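# Mount two printed parts on jig pins, or call

## Task

The customer is waiting for this job. Place both loose printed parts onto their own pins in the jig, matching the drawing. But if this kit ought not to be assembled, do not assemble it: leave its parts where they lie and instead keep the blue CALL button pressed for about one second using a closed gripper.

## Robot and tools

Robot: two 6-joint arms, left_arm and right_arm, each with a parallel two-finger gripper. In every row and every per-joint list in a result, each arm's joints are ordered: shoulder (joint2), elbow (joint3), waist (joint1), wrist pitch (joint4), wrist yaw (joint5), wrist roll (joint6). Follow this order only.

Frames: the scene frame has its origin at table-top height, halfway between the two nominal bases. +z is up, +x points out over the table, and left_arm sits on the +y side. Image sides do not match arm names. The calibrated bases are left_arm (-0.002, +0.290, +0.024) m, quat_wxyz (+1.000, 0, 0, -0.005), and right_arm (+0.046, -0.252, 0) m, quat_wxyz (+1.000, 0, 0, +0.008). Hand poses, targets and wrist-camera poses are given in each arm's own base frame. Fixed cameras and the table use the scene frame. Printed hand positions can be a few cm off, more so at long reach. The gripper's fingers point along its +z axis and close along its y axis. end_effector_position is the point between the pads, about 1 cm short of the fingertips.

The row: every motion command uses rows of 14 numbers, each in [-1, 1]. The first 7 are left_arm: six joint offsets, then the opening. The last 7 are the same for right_arm. All 14 are required even when only one arm moves. Joint numbers are offsets, not poses. They are measured from the Joint targets as they stood when the action or call began, not from the previous row. Sending the same offset again moves the joint further. Scale (1.0 equals): waist and shoulder 2.811 rad, elbow 2.53, wrist pitch 2.575, wrist yaw 8.12, wrist roll 9.528. The opening is absolute: +1 fully open, -1 closed; in between, the fingers go to where grip_measured reads that value. To keep a gripper as it is, repeat its current command; a 0 there is itself a command.

Joint ranges in rad: waist -2.880..2.880, shoulder 0.000..3.142, elbow 0.000..3.019, wrist pitch -1.693..1.571, wrist yaw -1.571..1.571, wrist roll -2.094..2.094. An action that asks a joint to go more than 0.084 rad outward past its range is refused for both arms. Real ends may differ by up to 0.084 rad. A joint that is clamped at its end reports "joint sent to its limit".

execute_actions(actions, cameras): actions is a list of actions. Each action is up to 15 rows, one per 1/30 s step. A shorter action repeats its last row. Images come back only for an empty actions list or when cameras names them ("all" or names). Each step's targets stay within a lead of the measured angles. Targets that would move a gripper more than 110 mm are scaled back. Large moves can therefore need several actions.

move(target, speed, blend, opening_speed, grip_force, blocking, cameras): joint-space path toward a target. target is one 14-number row or up to 15 rows. Every row is an offset from the same Joint targets, not chained. speed is in rad/s for the joint with the farthest to travel, 0.01..12.57, default 0.5; use one number or one per target. blend is in rad, for corner rounding in a list; the default 0 stops at each target. opening_speed is per second on the -1..+1 scale, at least 0.2; use it to close gently. grip_force is newtons per pad, 10..50 (50 is full force); one value or one per arm; it persists. Lower forces close slowly. blocking=false returns after about 0.5 s while the move continues. Paths do not avoid obstacles or the other arm. The result adds a "move:" line with an outcome: done, off_target (resting more than 0.035 rad off), moving, held or fault, plus limits=held when steps were withheld. Neither done nor off_target tells you whether there is contact.

wait(seconds 0..10, cameras): holds the last commands; a running move continues. stop(cameras): brakes a running move. zoom_image(camera, region=[x0,y0,x1,y1] in pixels, at most 504x504): closer view of the newest image from cam_high, cam_low, cam_over, cam_left_wrist or cam_right_wrist. read_manual(section="licences"): licence texts only. finished_scene(scene=1): ends the scene permanently.

Result lines: Joint positions (rad) and Joint velocities (rad/s) per arm, with the pad gap last (m; 0.094 = open). Joint targets are the base for your next offsets. Joint torques are in N m; numbers 2 and 4 wrap at ±28. grip_measured is the finger opening on the command scale; with nothing held it reads up to about 2.5 mm wide. Squeezing a hard part reads narrower than the part. grip_effort_nm is the gripper motor effort (negative = closing), not pad force. "joint command not followed" means the clearance check altered targets. Step readings list joints at some steps. "within noise" marks velocities that are effectively zero.

Gripping: to release, command an opening well above grip_measured. Force jumps to the limit once the command is about 0.06 below first touch; for fragile or soft parts, close slowly and lower grip_force.

Avoid: any contact or squeeze between the two arms, including one gripper closing on the other's fingers. Avoid fast or hard hits on the table and jig, dropping parts or letting go of them while they move, and anything leaving the table. An arm blocked by something keeps pushing; to end that, send its targets back past its Joint positions. Keep holding loads short and do not push at unreachable poses: at 85 °C a MOTOR HOT line appears, and at 100 °C the arm goes limp for 30-60 s (OVER-TEMPERATURE FAULT).

Each tool is called after "Call:" as name(argument=value, ...) on one line, values as JSON.

## Session

Call:
execute_actions(actions=[])

Scene clock: 0.00 s.
left_arm: end_effector_position=(+0.6948, +0.0339, +0.3604) grip_measured=+1.000 grip_effort_nm=n/a end_effector_quat_wxyz=(+0.506, +0.554, +0.615, -0.243) | right_arm: end_effector_position=(+0.8892, -0.1232, +0.3455) grip_measured=+1.000 grip_effort_nm=n/a end_effector_quat_wxyz=(+0.608, -0.057, +0.790, -0.048)
Joint names: [shoulder, elbow, waist, wrist pitch, wrist yaw, wrist roll]
Joint positions: left_arm=[2.075 2.252 0.282 -1.486 1.177 1.575 0.094] | right_arm=[2.121 2.1 -0.167 -0.241 -0.155 -0.192 0.094]
Joint velocities: within noise
Joint torques (N m): no reading
Heat: left arm: hottest elbow 33 °C; right arm: hottest waist 36 °C.
Joint targets: left_arm=[2.078 2.276 0.282 -1.484 1.177 1.575] | right_arm=[2.134 2.122 -0.167 -0.238 -0.155 -0.192]
Tool commands: left_gripper/opening=+1.0 right_gripper/opening=+1.0

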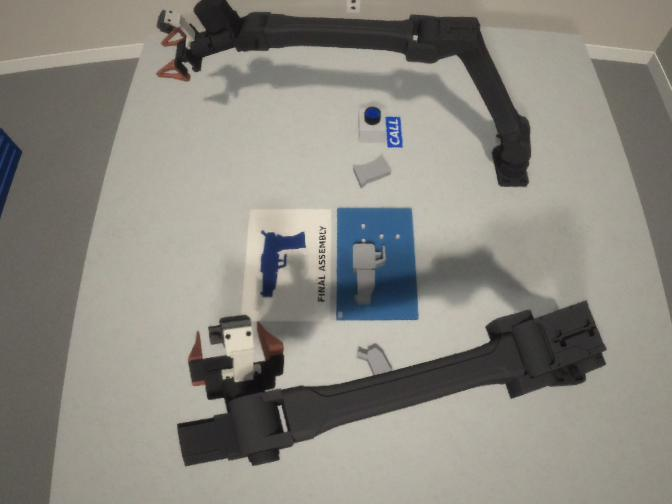

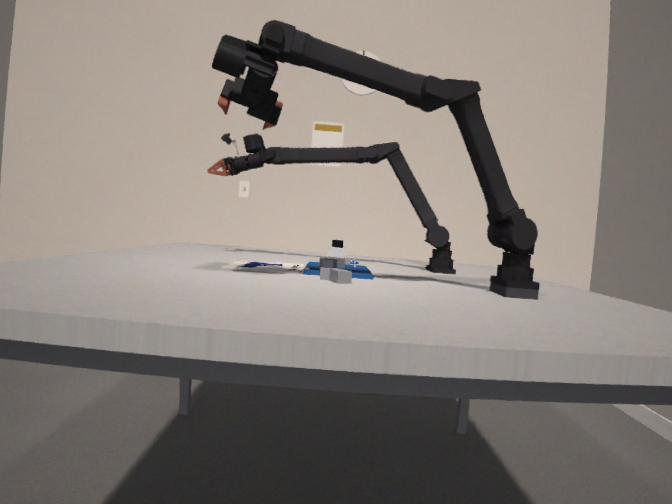

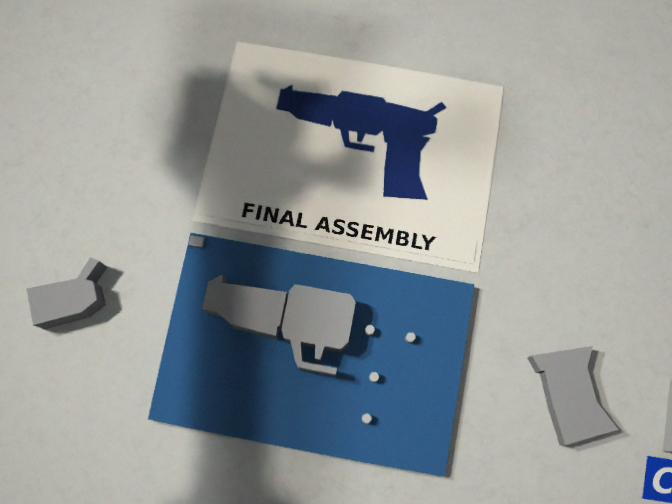

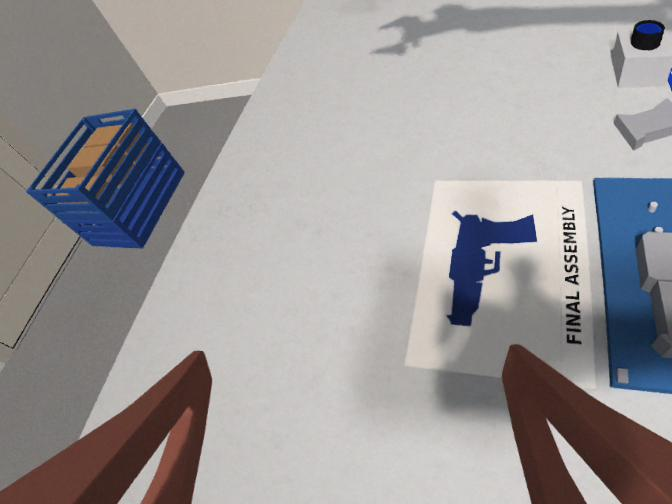

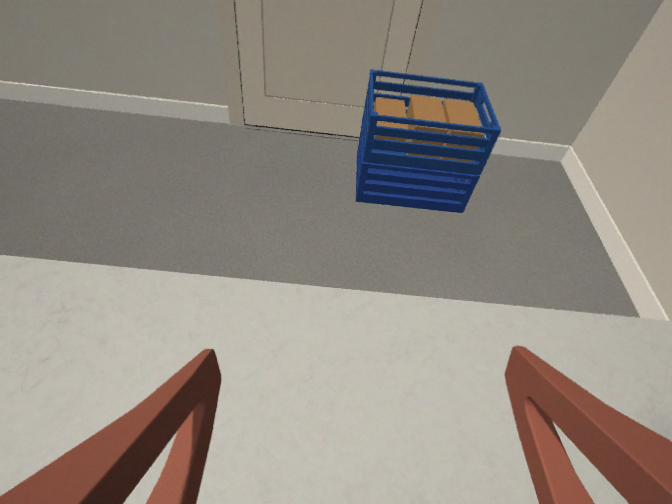

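Call:
zoom_image(camera="cam_over", region=[180, 30, 510, 280])

Call:
zoom_image(camera="cam_over", region=[140, 220, 490, 480])

Call:
zoom_image(camera="cam_high", region=[320, 80, 430, 200])

Call:
zoom_image(camera="cam_left_wrist", region=[400, 0, 672, 204])

Scaled by 1.527.

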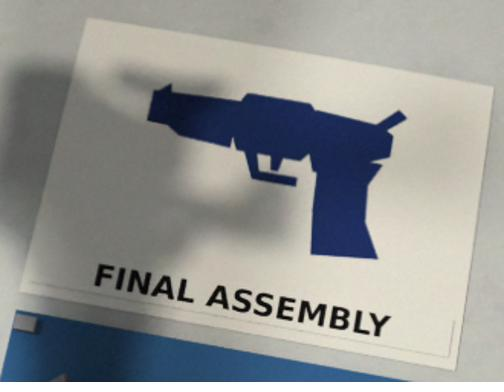

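Scaled by 1.440.

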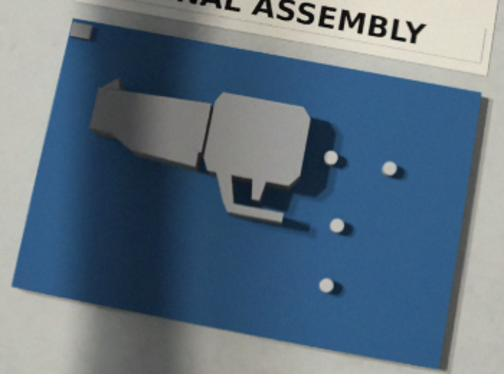

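Scaled by 4.200.

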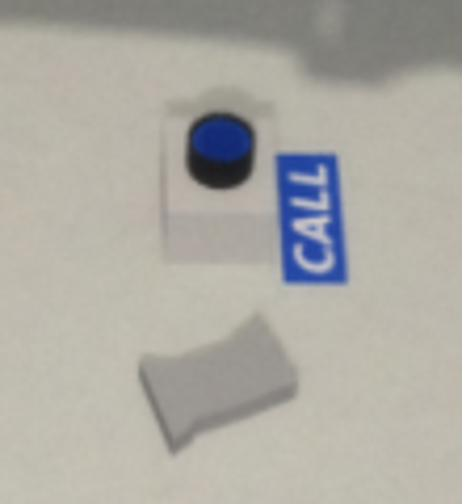

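Scaled by 1.853.

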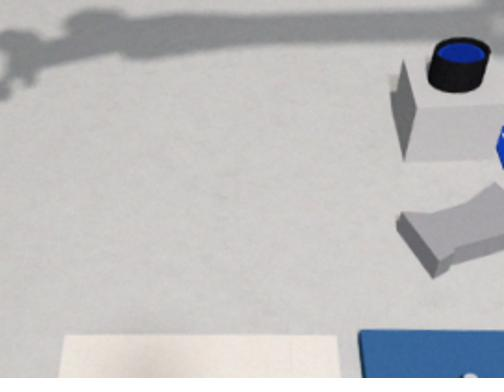

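Call:
zoom_image(camera="cam_low", region=[300, 220, 390, 290])

Call:
zoom_image(camera="cam_high", region=[340, 90, 410, 150])

Scaled by 5.600.

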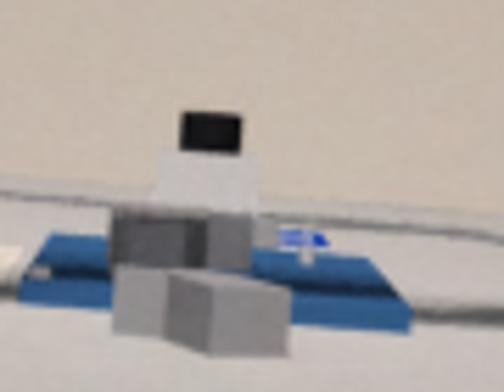

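Scaled by 7.200.

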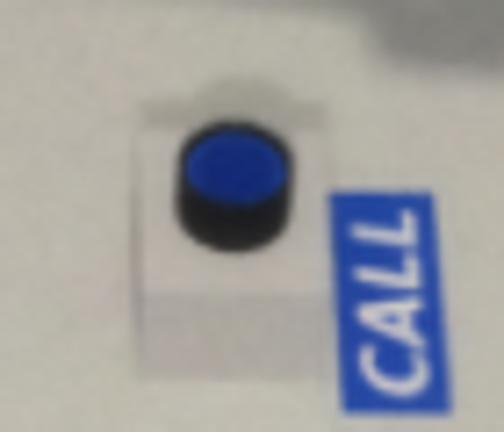

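Call:
move(target=[0,0,0,0,0,0,1,-0.2618,-0.3561,-0.0477,-0.4488,0.0191,0.0202,-1], speed=0.9, grip_force=[50, 20], opening_speed=1.0, cameras=["cam_right_wrist", "cam_high"])

Scene clock: 71.00 s.
left_arm: end_effector_position=(+0.6948, +0.0339, +0.3604) grip_measured=+1.000 grip_effort_nm=0.00 end_effector_quat_wxyz=(+0.506, +0.554, +0.615, -0.243) | right_arm: end_effector_position=(+0.3863, -0.1152, +0.2011) grip_measured=-0.635 grip_effort_nm=-0.17 end_effector_quat_wxyz=(+0.007, +0.139, +0.990, +0.000)
Joint names: [shoulder, elbow, waist, wrist pitch, wrist yaw, wrist roll]
Joint positions: left_arm=[2.075 2.252 0.282 -1.486 1.177 1.575 0.094] | right_arm=[1.398 1.224 -0.29 -1.383 -0.002 -0.011 0.017]
Joint velocities: left_arm=[within noise] | right_arm=[-0.015 -0.002 0.015 -0.007 -0.037 -0.022 -0.01]
Joint torques (N m): left_arm=[-20.13 12.55 2.32 0.81 0.63 0.07] | right_arm=[-12.4 8.79 -1.85 -0.2 0.12 0.21]
Heat: left arm: hottest elbow 44 °C; right arm: hottest shoulder 42 °C.
Joint targets: left_arm=[2.078 2.276 0.282 -1.484 1.177 1.575] | right_arm=[1.398 1.221 -0.301 -1.394 0.000 0.001]
grip_force (N): 50, 20
move: moving (right_arm; no rest 5 s after the path's end)
camera_calibration:
cam_right_wrist: T_world_to_cam=[[-0.29216, -0.956259, -0.0145179, 0.0128627], [-0.822356, 0.243441, 0.514263, 0.282387], [-0.488235, 0.162186, -0.857509, 0.499614], [0, 0, 0, 1]] pos_world=[0.479909, -0.137475, 0.28339]
Images, in order (width x height): cam_high 672x504, cam_right_wrist 672x504.

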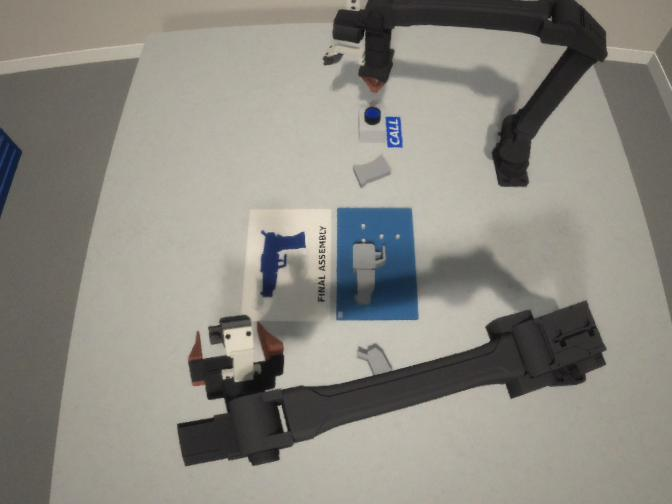

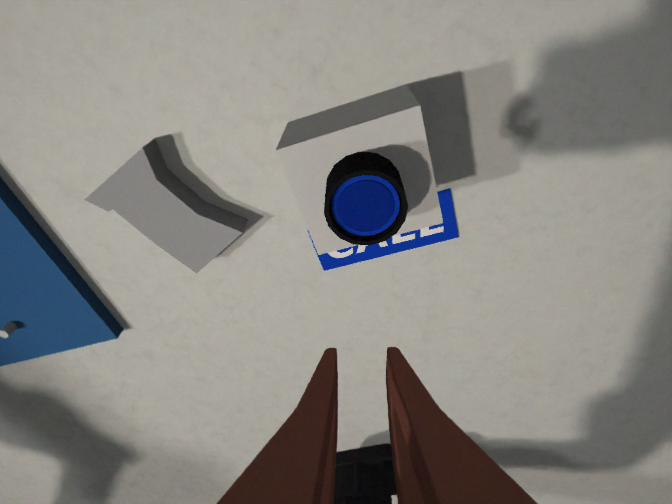

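Call:
move(target=[0,0,0,0,0,0,1,0.01784,-0.0604,-0.00498,0.07876,0,0,-1], speed=0.3, cameras=["cam_right_wrist", "cam_high", "cam_low"])

Scene clock: 87.27 s.
left_arm: end_effector_position=(+0.6948, +0.0339, +0.3604) grip_measured=+1.000 grip_effort_nm=0.00 end_effector_quat_wxyz=(+0.506, +0.554, +0.615, -0.243) | right_arm: end_effector_position=(+0.3780, -0.1175, +0.1335) grip_measured=-0.965 grip_effort_nm=-0.51 end_effector_quat_wxyz=(+0.005, +0.145, +0.989, +0.000)
Joint names: [shoulder, elbow, waist, wrist pitch, wrist yaw, wrist roll]
Joint positions: left_arm=[2.075 2.252 0.282 -1.486 1.177 1.575 0.094] | right_arm=[1.429 1.071 -0.301 -1.203 -0.002 -0.011 0.002]
Joint torques (N m): left_arm=[-20.25 12.81 2.55 1.05 0.62 0.09] | right_arm=[-10.58 8.32 -2.37 0.98 0.08 0.18]
Heat: left arm: hottest elbow 45 °C; right arm: hottest shoulder 38 °C.
Joint targets: left_arm=[2.078 2.276 0.282 -1.484 1.177 1.575] | right_arm=[1.448 1.068 -0.315 -1.191 0.000 0.001]
grip_force (N): 50, 20
move: done
camera_calibration:
cam_right_wrist: T_world_to_cam=[[-0.303135, -0.952838, -0.0144808, 0.0118236], [-0.817812, 0.252317, 0.517223, 0.309753], [-0.489175, 0.168631, -0.855728, 0.438727], [0, 0, 0, 1]] pos_world=[0.471518, -0.140873, 0.215391]
Images, in order (width x height): cam_high 672x504, cam_low 672x504, cam_right_wrist 672x504.

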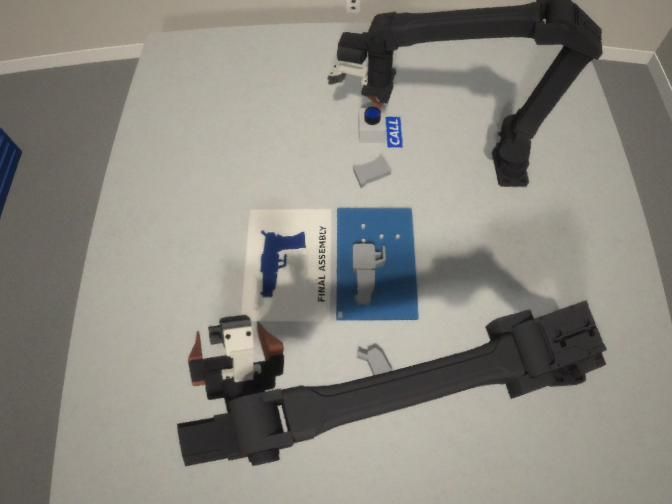

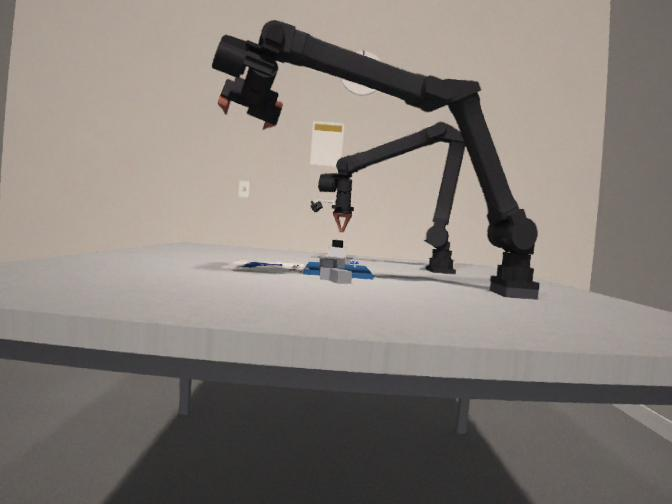

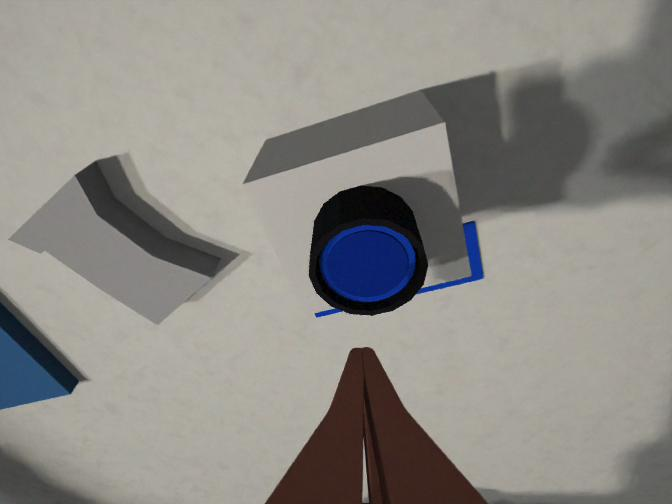

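Call:
move(target=[0,0,0,0,0,0,1,0.0175,-0.03285,-0.00445,0.05138,0,0,-1], speed=0.15, cameras=["cam_right_wrist", "cam_high", "cam_low"])

Call:
zoom_image(camera="cam_low", region=[300, 200, 390, 290])

Scene clock: 105.87 s.
left_arm: end_effector_position=(+0.6948, +0.0339, +0.3604) grip_measured=+1.000 grip_effort_nm=0.00 end_effector_quat_wxyz=(+0.506, +0.554, +0.615, -0.243) | right_arm: end_effector_position=(+0.3792, -0.1228, +0.0958) grip_measured=-0.965 grip_effort_nm=-0.51 end_effector_quat_wxyz=(+0.017, +0.150, +0.988, -0.002)
Joint names: [shoulder, elbow, waist, wrist pitch, wrist yaw, wrist roll]
Joint positions: left_arm=[2.075 2.252 0.282 -1.486 1.177 1.575 0.094] | right_arm=[1.463 1 -0.313 -1.074 -0.002 -0.011 0.002]
Joint torques (N m): left_arm=[-20.31 12.64 1.73 0.81 0.6 -0.02] | right_arm=[-9.41 6.8 -2.55 0.98 0.11 0.18]
Heat: left arm: hottest elbow 45 °C; right arm: hottest elbow 38 °C.
Joint targets: left_arm=[2.078 2.276 0.282 -1.484 1.177 1.575] | right_arm=[1.497 0.985 -0.328 -1.058 0.000 0.001]
grip_force (N): 50, 20
move: done
camera_calibration:
cam_right_wrist: T_world_to_cam=[[-0.314027, -0.949301, -0.0146895, 0.0112284], [-0.826048, 0.265563, 0.497112, 0.33837], [-0.468008, 0.168241, -0.867562, 0.401038], [0, 0, 0, 1]] pos_world=[0.470725, -0.14667, 0.179882]
Images, in order (width x height): cam_high 672x504, cam_low 672x504, cam_right_wrist 672x504.

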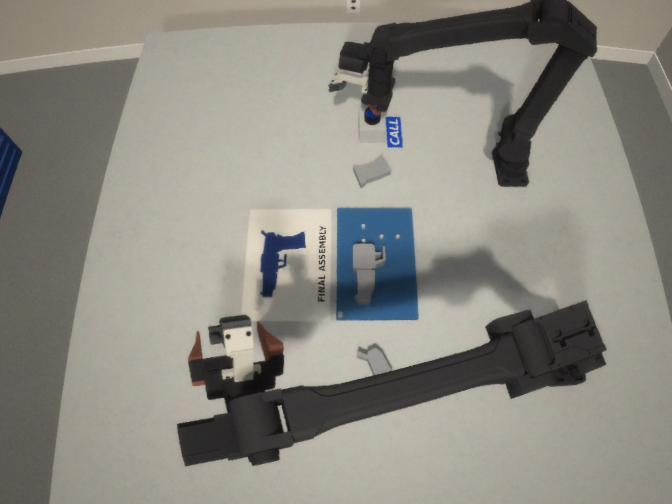

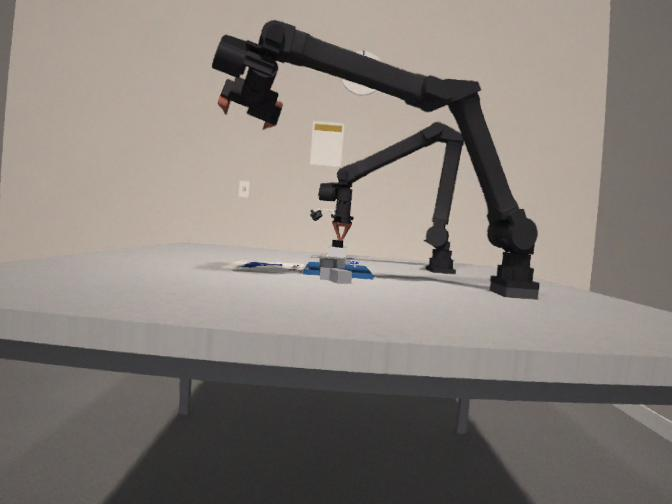

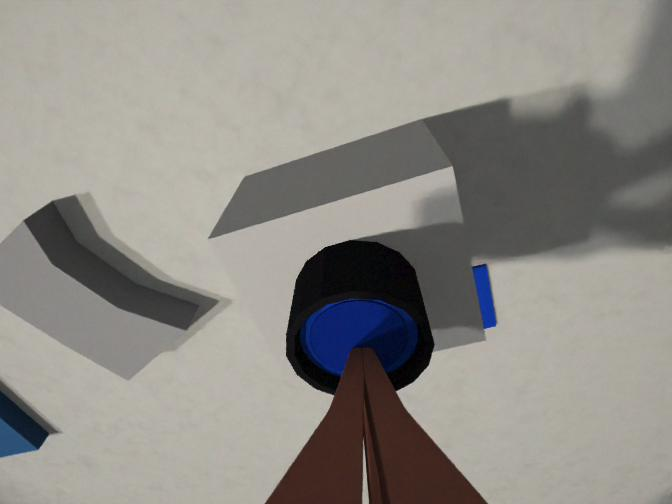

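Scaled by 5.600.

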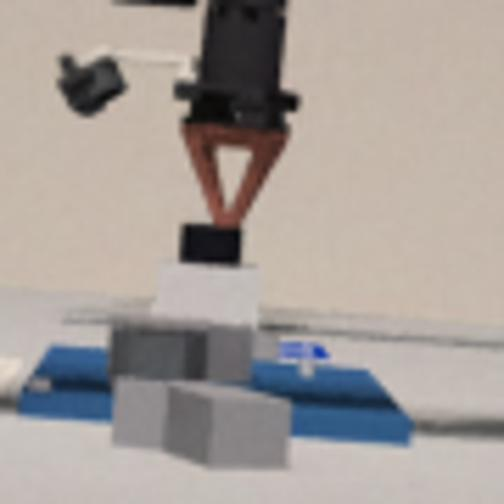

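Call:
zoom_image(camera="cam_right_wrist", region=[260, 230, 470, 420])

Call:
zoom_image(camera="cam_high", region=[330, 70, 420, 150])

Scaled by 2.400.

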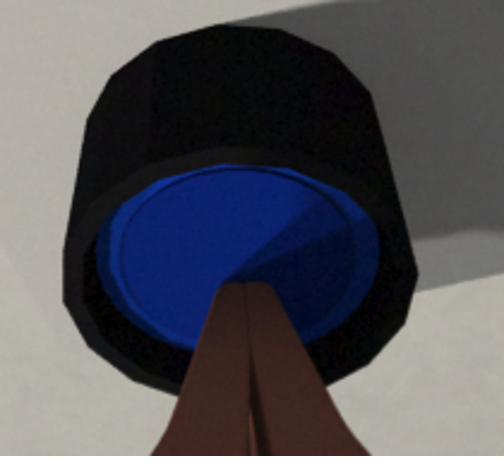

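Scaled by 5.600.

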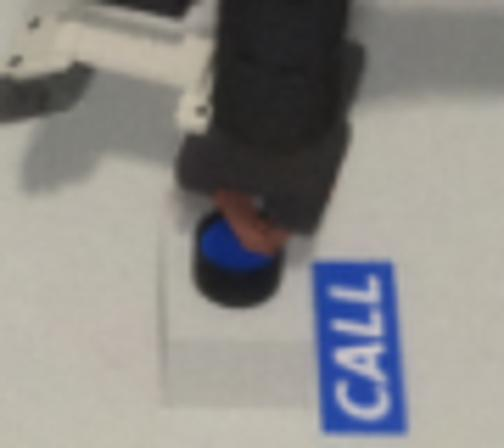

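Call:
move(target=[0,0,0,0,0,0,1,0.00199,0.03387,0,-0.03111,0,0,-1], speed=0.15, cameras=["cam_right_wrist", "cam_high", "cam_low"])

Call:
zoom_image(camera="cam_high", region=[330, 70, 420, 150])

Scene clock: 126.80 s.
left_arm: end_effector_position=(+0.6948, +0.0339, +0.3604) grip_measured=+1.000 grip_effort_nm=0.00 end_effector_quat_wxyz=(+0.506, +0.554, +0.615, -0.243) | right_arm: end_effector_position=(+0.3785, -0.1226, +0.1013) grip_measured=-0.965 grip_effort_nm=-0.51 end_effector_quat_wxyz=(-0.001, +0.150, +0.989, +0.001)
Joint names: [shoulder, elbow, waist, wrist pitch, wrist yaw, wrist roll]
Joint positions: left_arm=[2.075 2.252 0.282 -1.486 1.177 1.575 0.094] | right_arm=[1.476 1.031 -0.313 -1.127 -0.002 -0.011 0.002]
Joint torques (N m): left_arm=[-20.42 12.55 1.96 0.75 0.63 0.04] | right_arm=[-10.4 11.49 -2.49 -0.32 0.14 0.18]
Heat: left arm: hottest elbow 46 °C; right arm: hottest waist 36 °C.
Joint targets: left_arm=[2.078 2.276 0.282 -1.484 1.177 1.575] | right_arm=[1.503 1.071 -0.328 -1.138 0.000 0.001]
grip_force (N): 50, 20
move: off_target (right_arm); right_arm: the elbow is farthest, 0.040 rad from its target
camera_calibration:
cam_right_wrist: T_world_to_cam=[[-0.314582, -0.949121, -0.0143839, 0.0114562], [-0.808746, 0.26006, 0.527541, 0.324632], [-0.496959, 0.177587, -0.849408, 0.415686], [0, 0, 0, 1]] pos_world=[0.472728, -0.147371, 0.181996]
Images, in order (width x height): cam_high 672x504, cam_low 672x504, cam_right_wrist 672x504.

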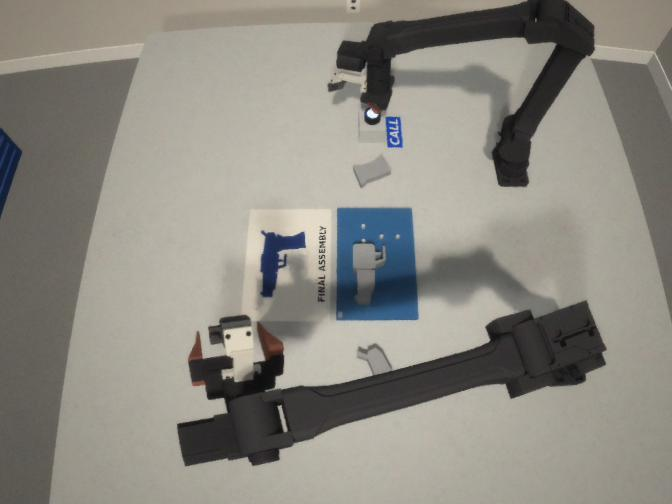

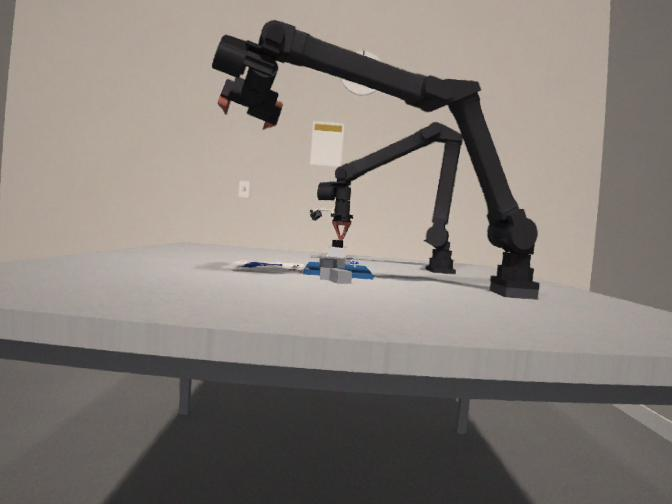

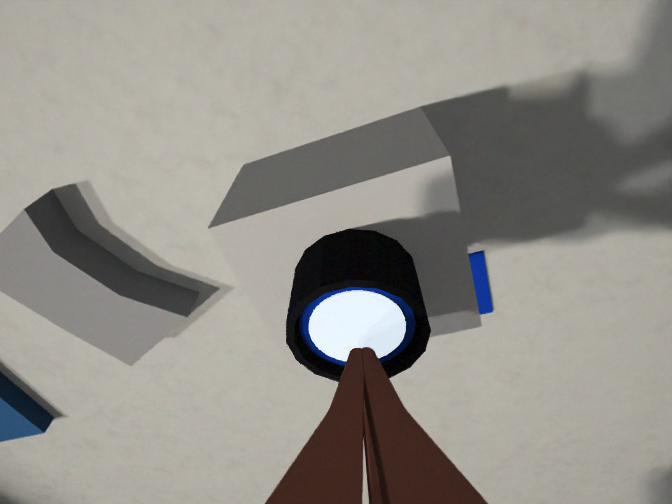

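Scaled by 5.600.

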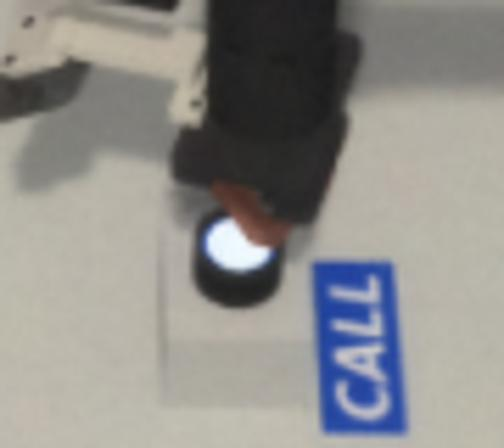

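Call:
move(target=[0,0,0,0,0,0,1,-0.01,0.05,0,-0.055,0,0,-1], speed=0.3, cameras=["cam_right_wrist", "cam_high", "cam_over"])

Scene clock: 130.73 s.
left_arm: end_effector_position=(+0.6948, +0.0339, +0.3604) grip_measured=+1.000 grip_effort_nm=0.00 end_effector_quat_wxyz=(+0.506, +0.554, +0.615, -0.243) | right_arm: end_effector_position=(+0.3934, -0.1274, +0.1473) grip_measured=-0.965 grip_effort_nm=-0.51 end_effector_quat_wxyz=(-0.007, +0.150, +0.989, +0.002)
Joint names: [shoulder, elbow, waist, wrist pitch, wrist yaw, wrist roll]
Joint positions: left_arm=[2.075 2.252 0.282 -1.486 1.177 1.575 0.094] | right_arm=[1.477 1.161 -0.313 -1.268 -0.002 -0.011 0.002]
Joint torques (N m): left_arm=[-20.54 12.71 2.78 0.9 0.64 0.02] | right_arm=[-13.33 11.86 -2.55 -0.27 0.16 0.14]
Heat: left arm: hottest elbow 46 °C; right arm: hottest elbow 37 °C.
Joint targets: left_arm=[2.078 2.276 0.282 -1.484 1.177 1.575] | right_arm=[1.475 1.197 -0.328 -1.280 0.000 0.001]
grip_force (N): 50, 20
move: off_target (right_arm); right_arm: the elbow is farthest, 0.037 rad from its target
camera_calibration:
cam_right_wrist: T_world_to_cam=[[-0.314735, -0.949071, -0.0143333, 0.0123016], [-0.802739, 0.258089, 0.537587, 0.309588], [-0.506509, 0.180703, -0.843087, 0.466209], [0, 0, 0, 1]] pos_world=[0.488529, -0.152471, 0.2268]
Images, in order (width x height): cam_high 672x504, cam_over 672x504, cam_right_wrist 672x504.

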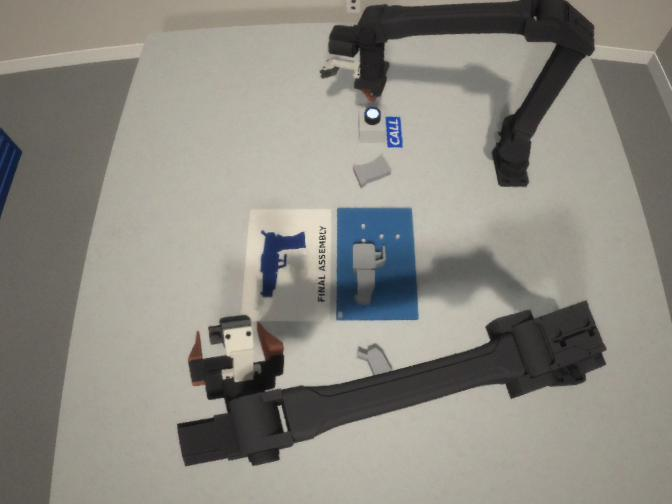

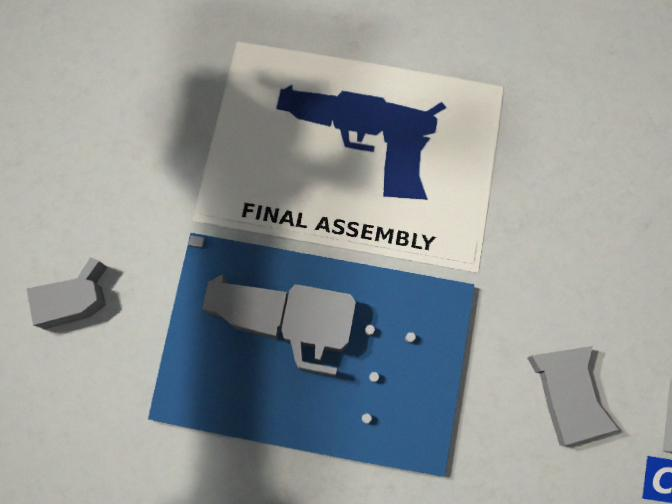

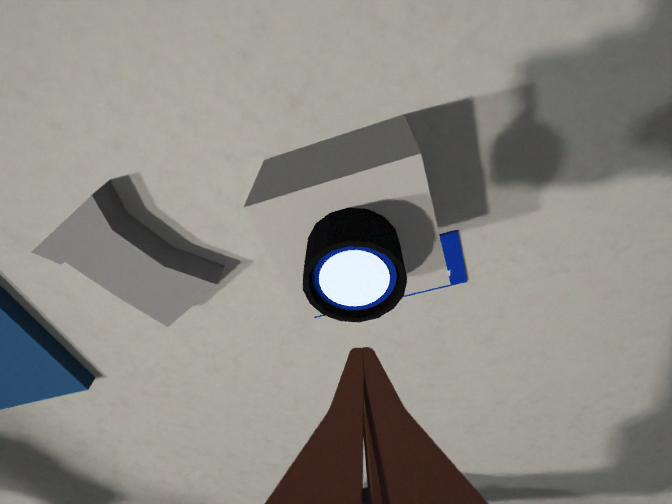

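Call:
finished_scene()

The scene is finished: the task was done.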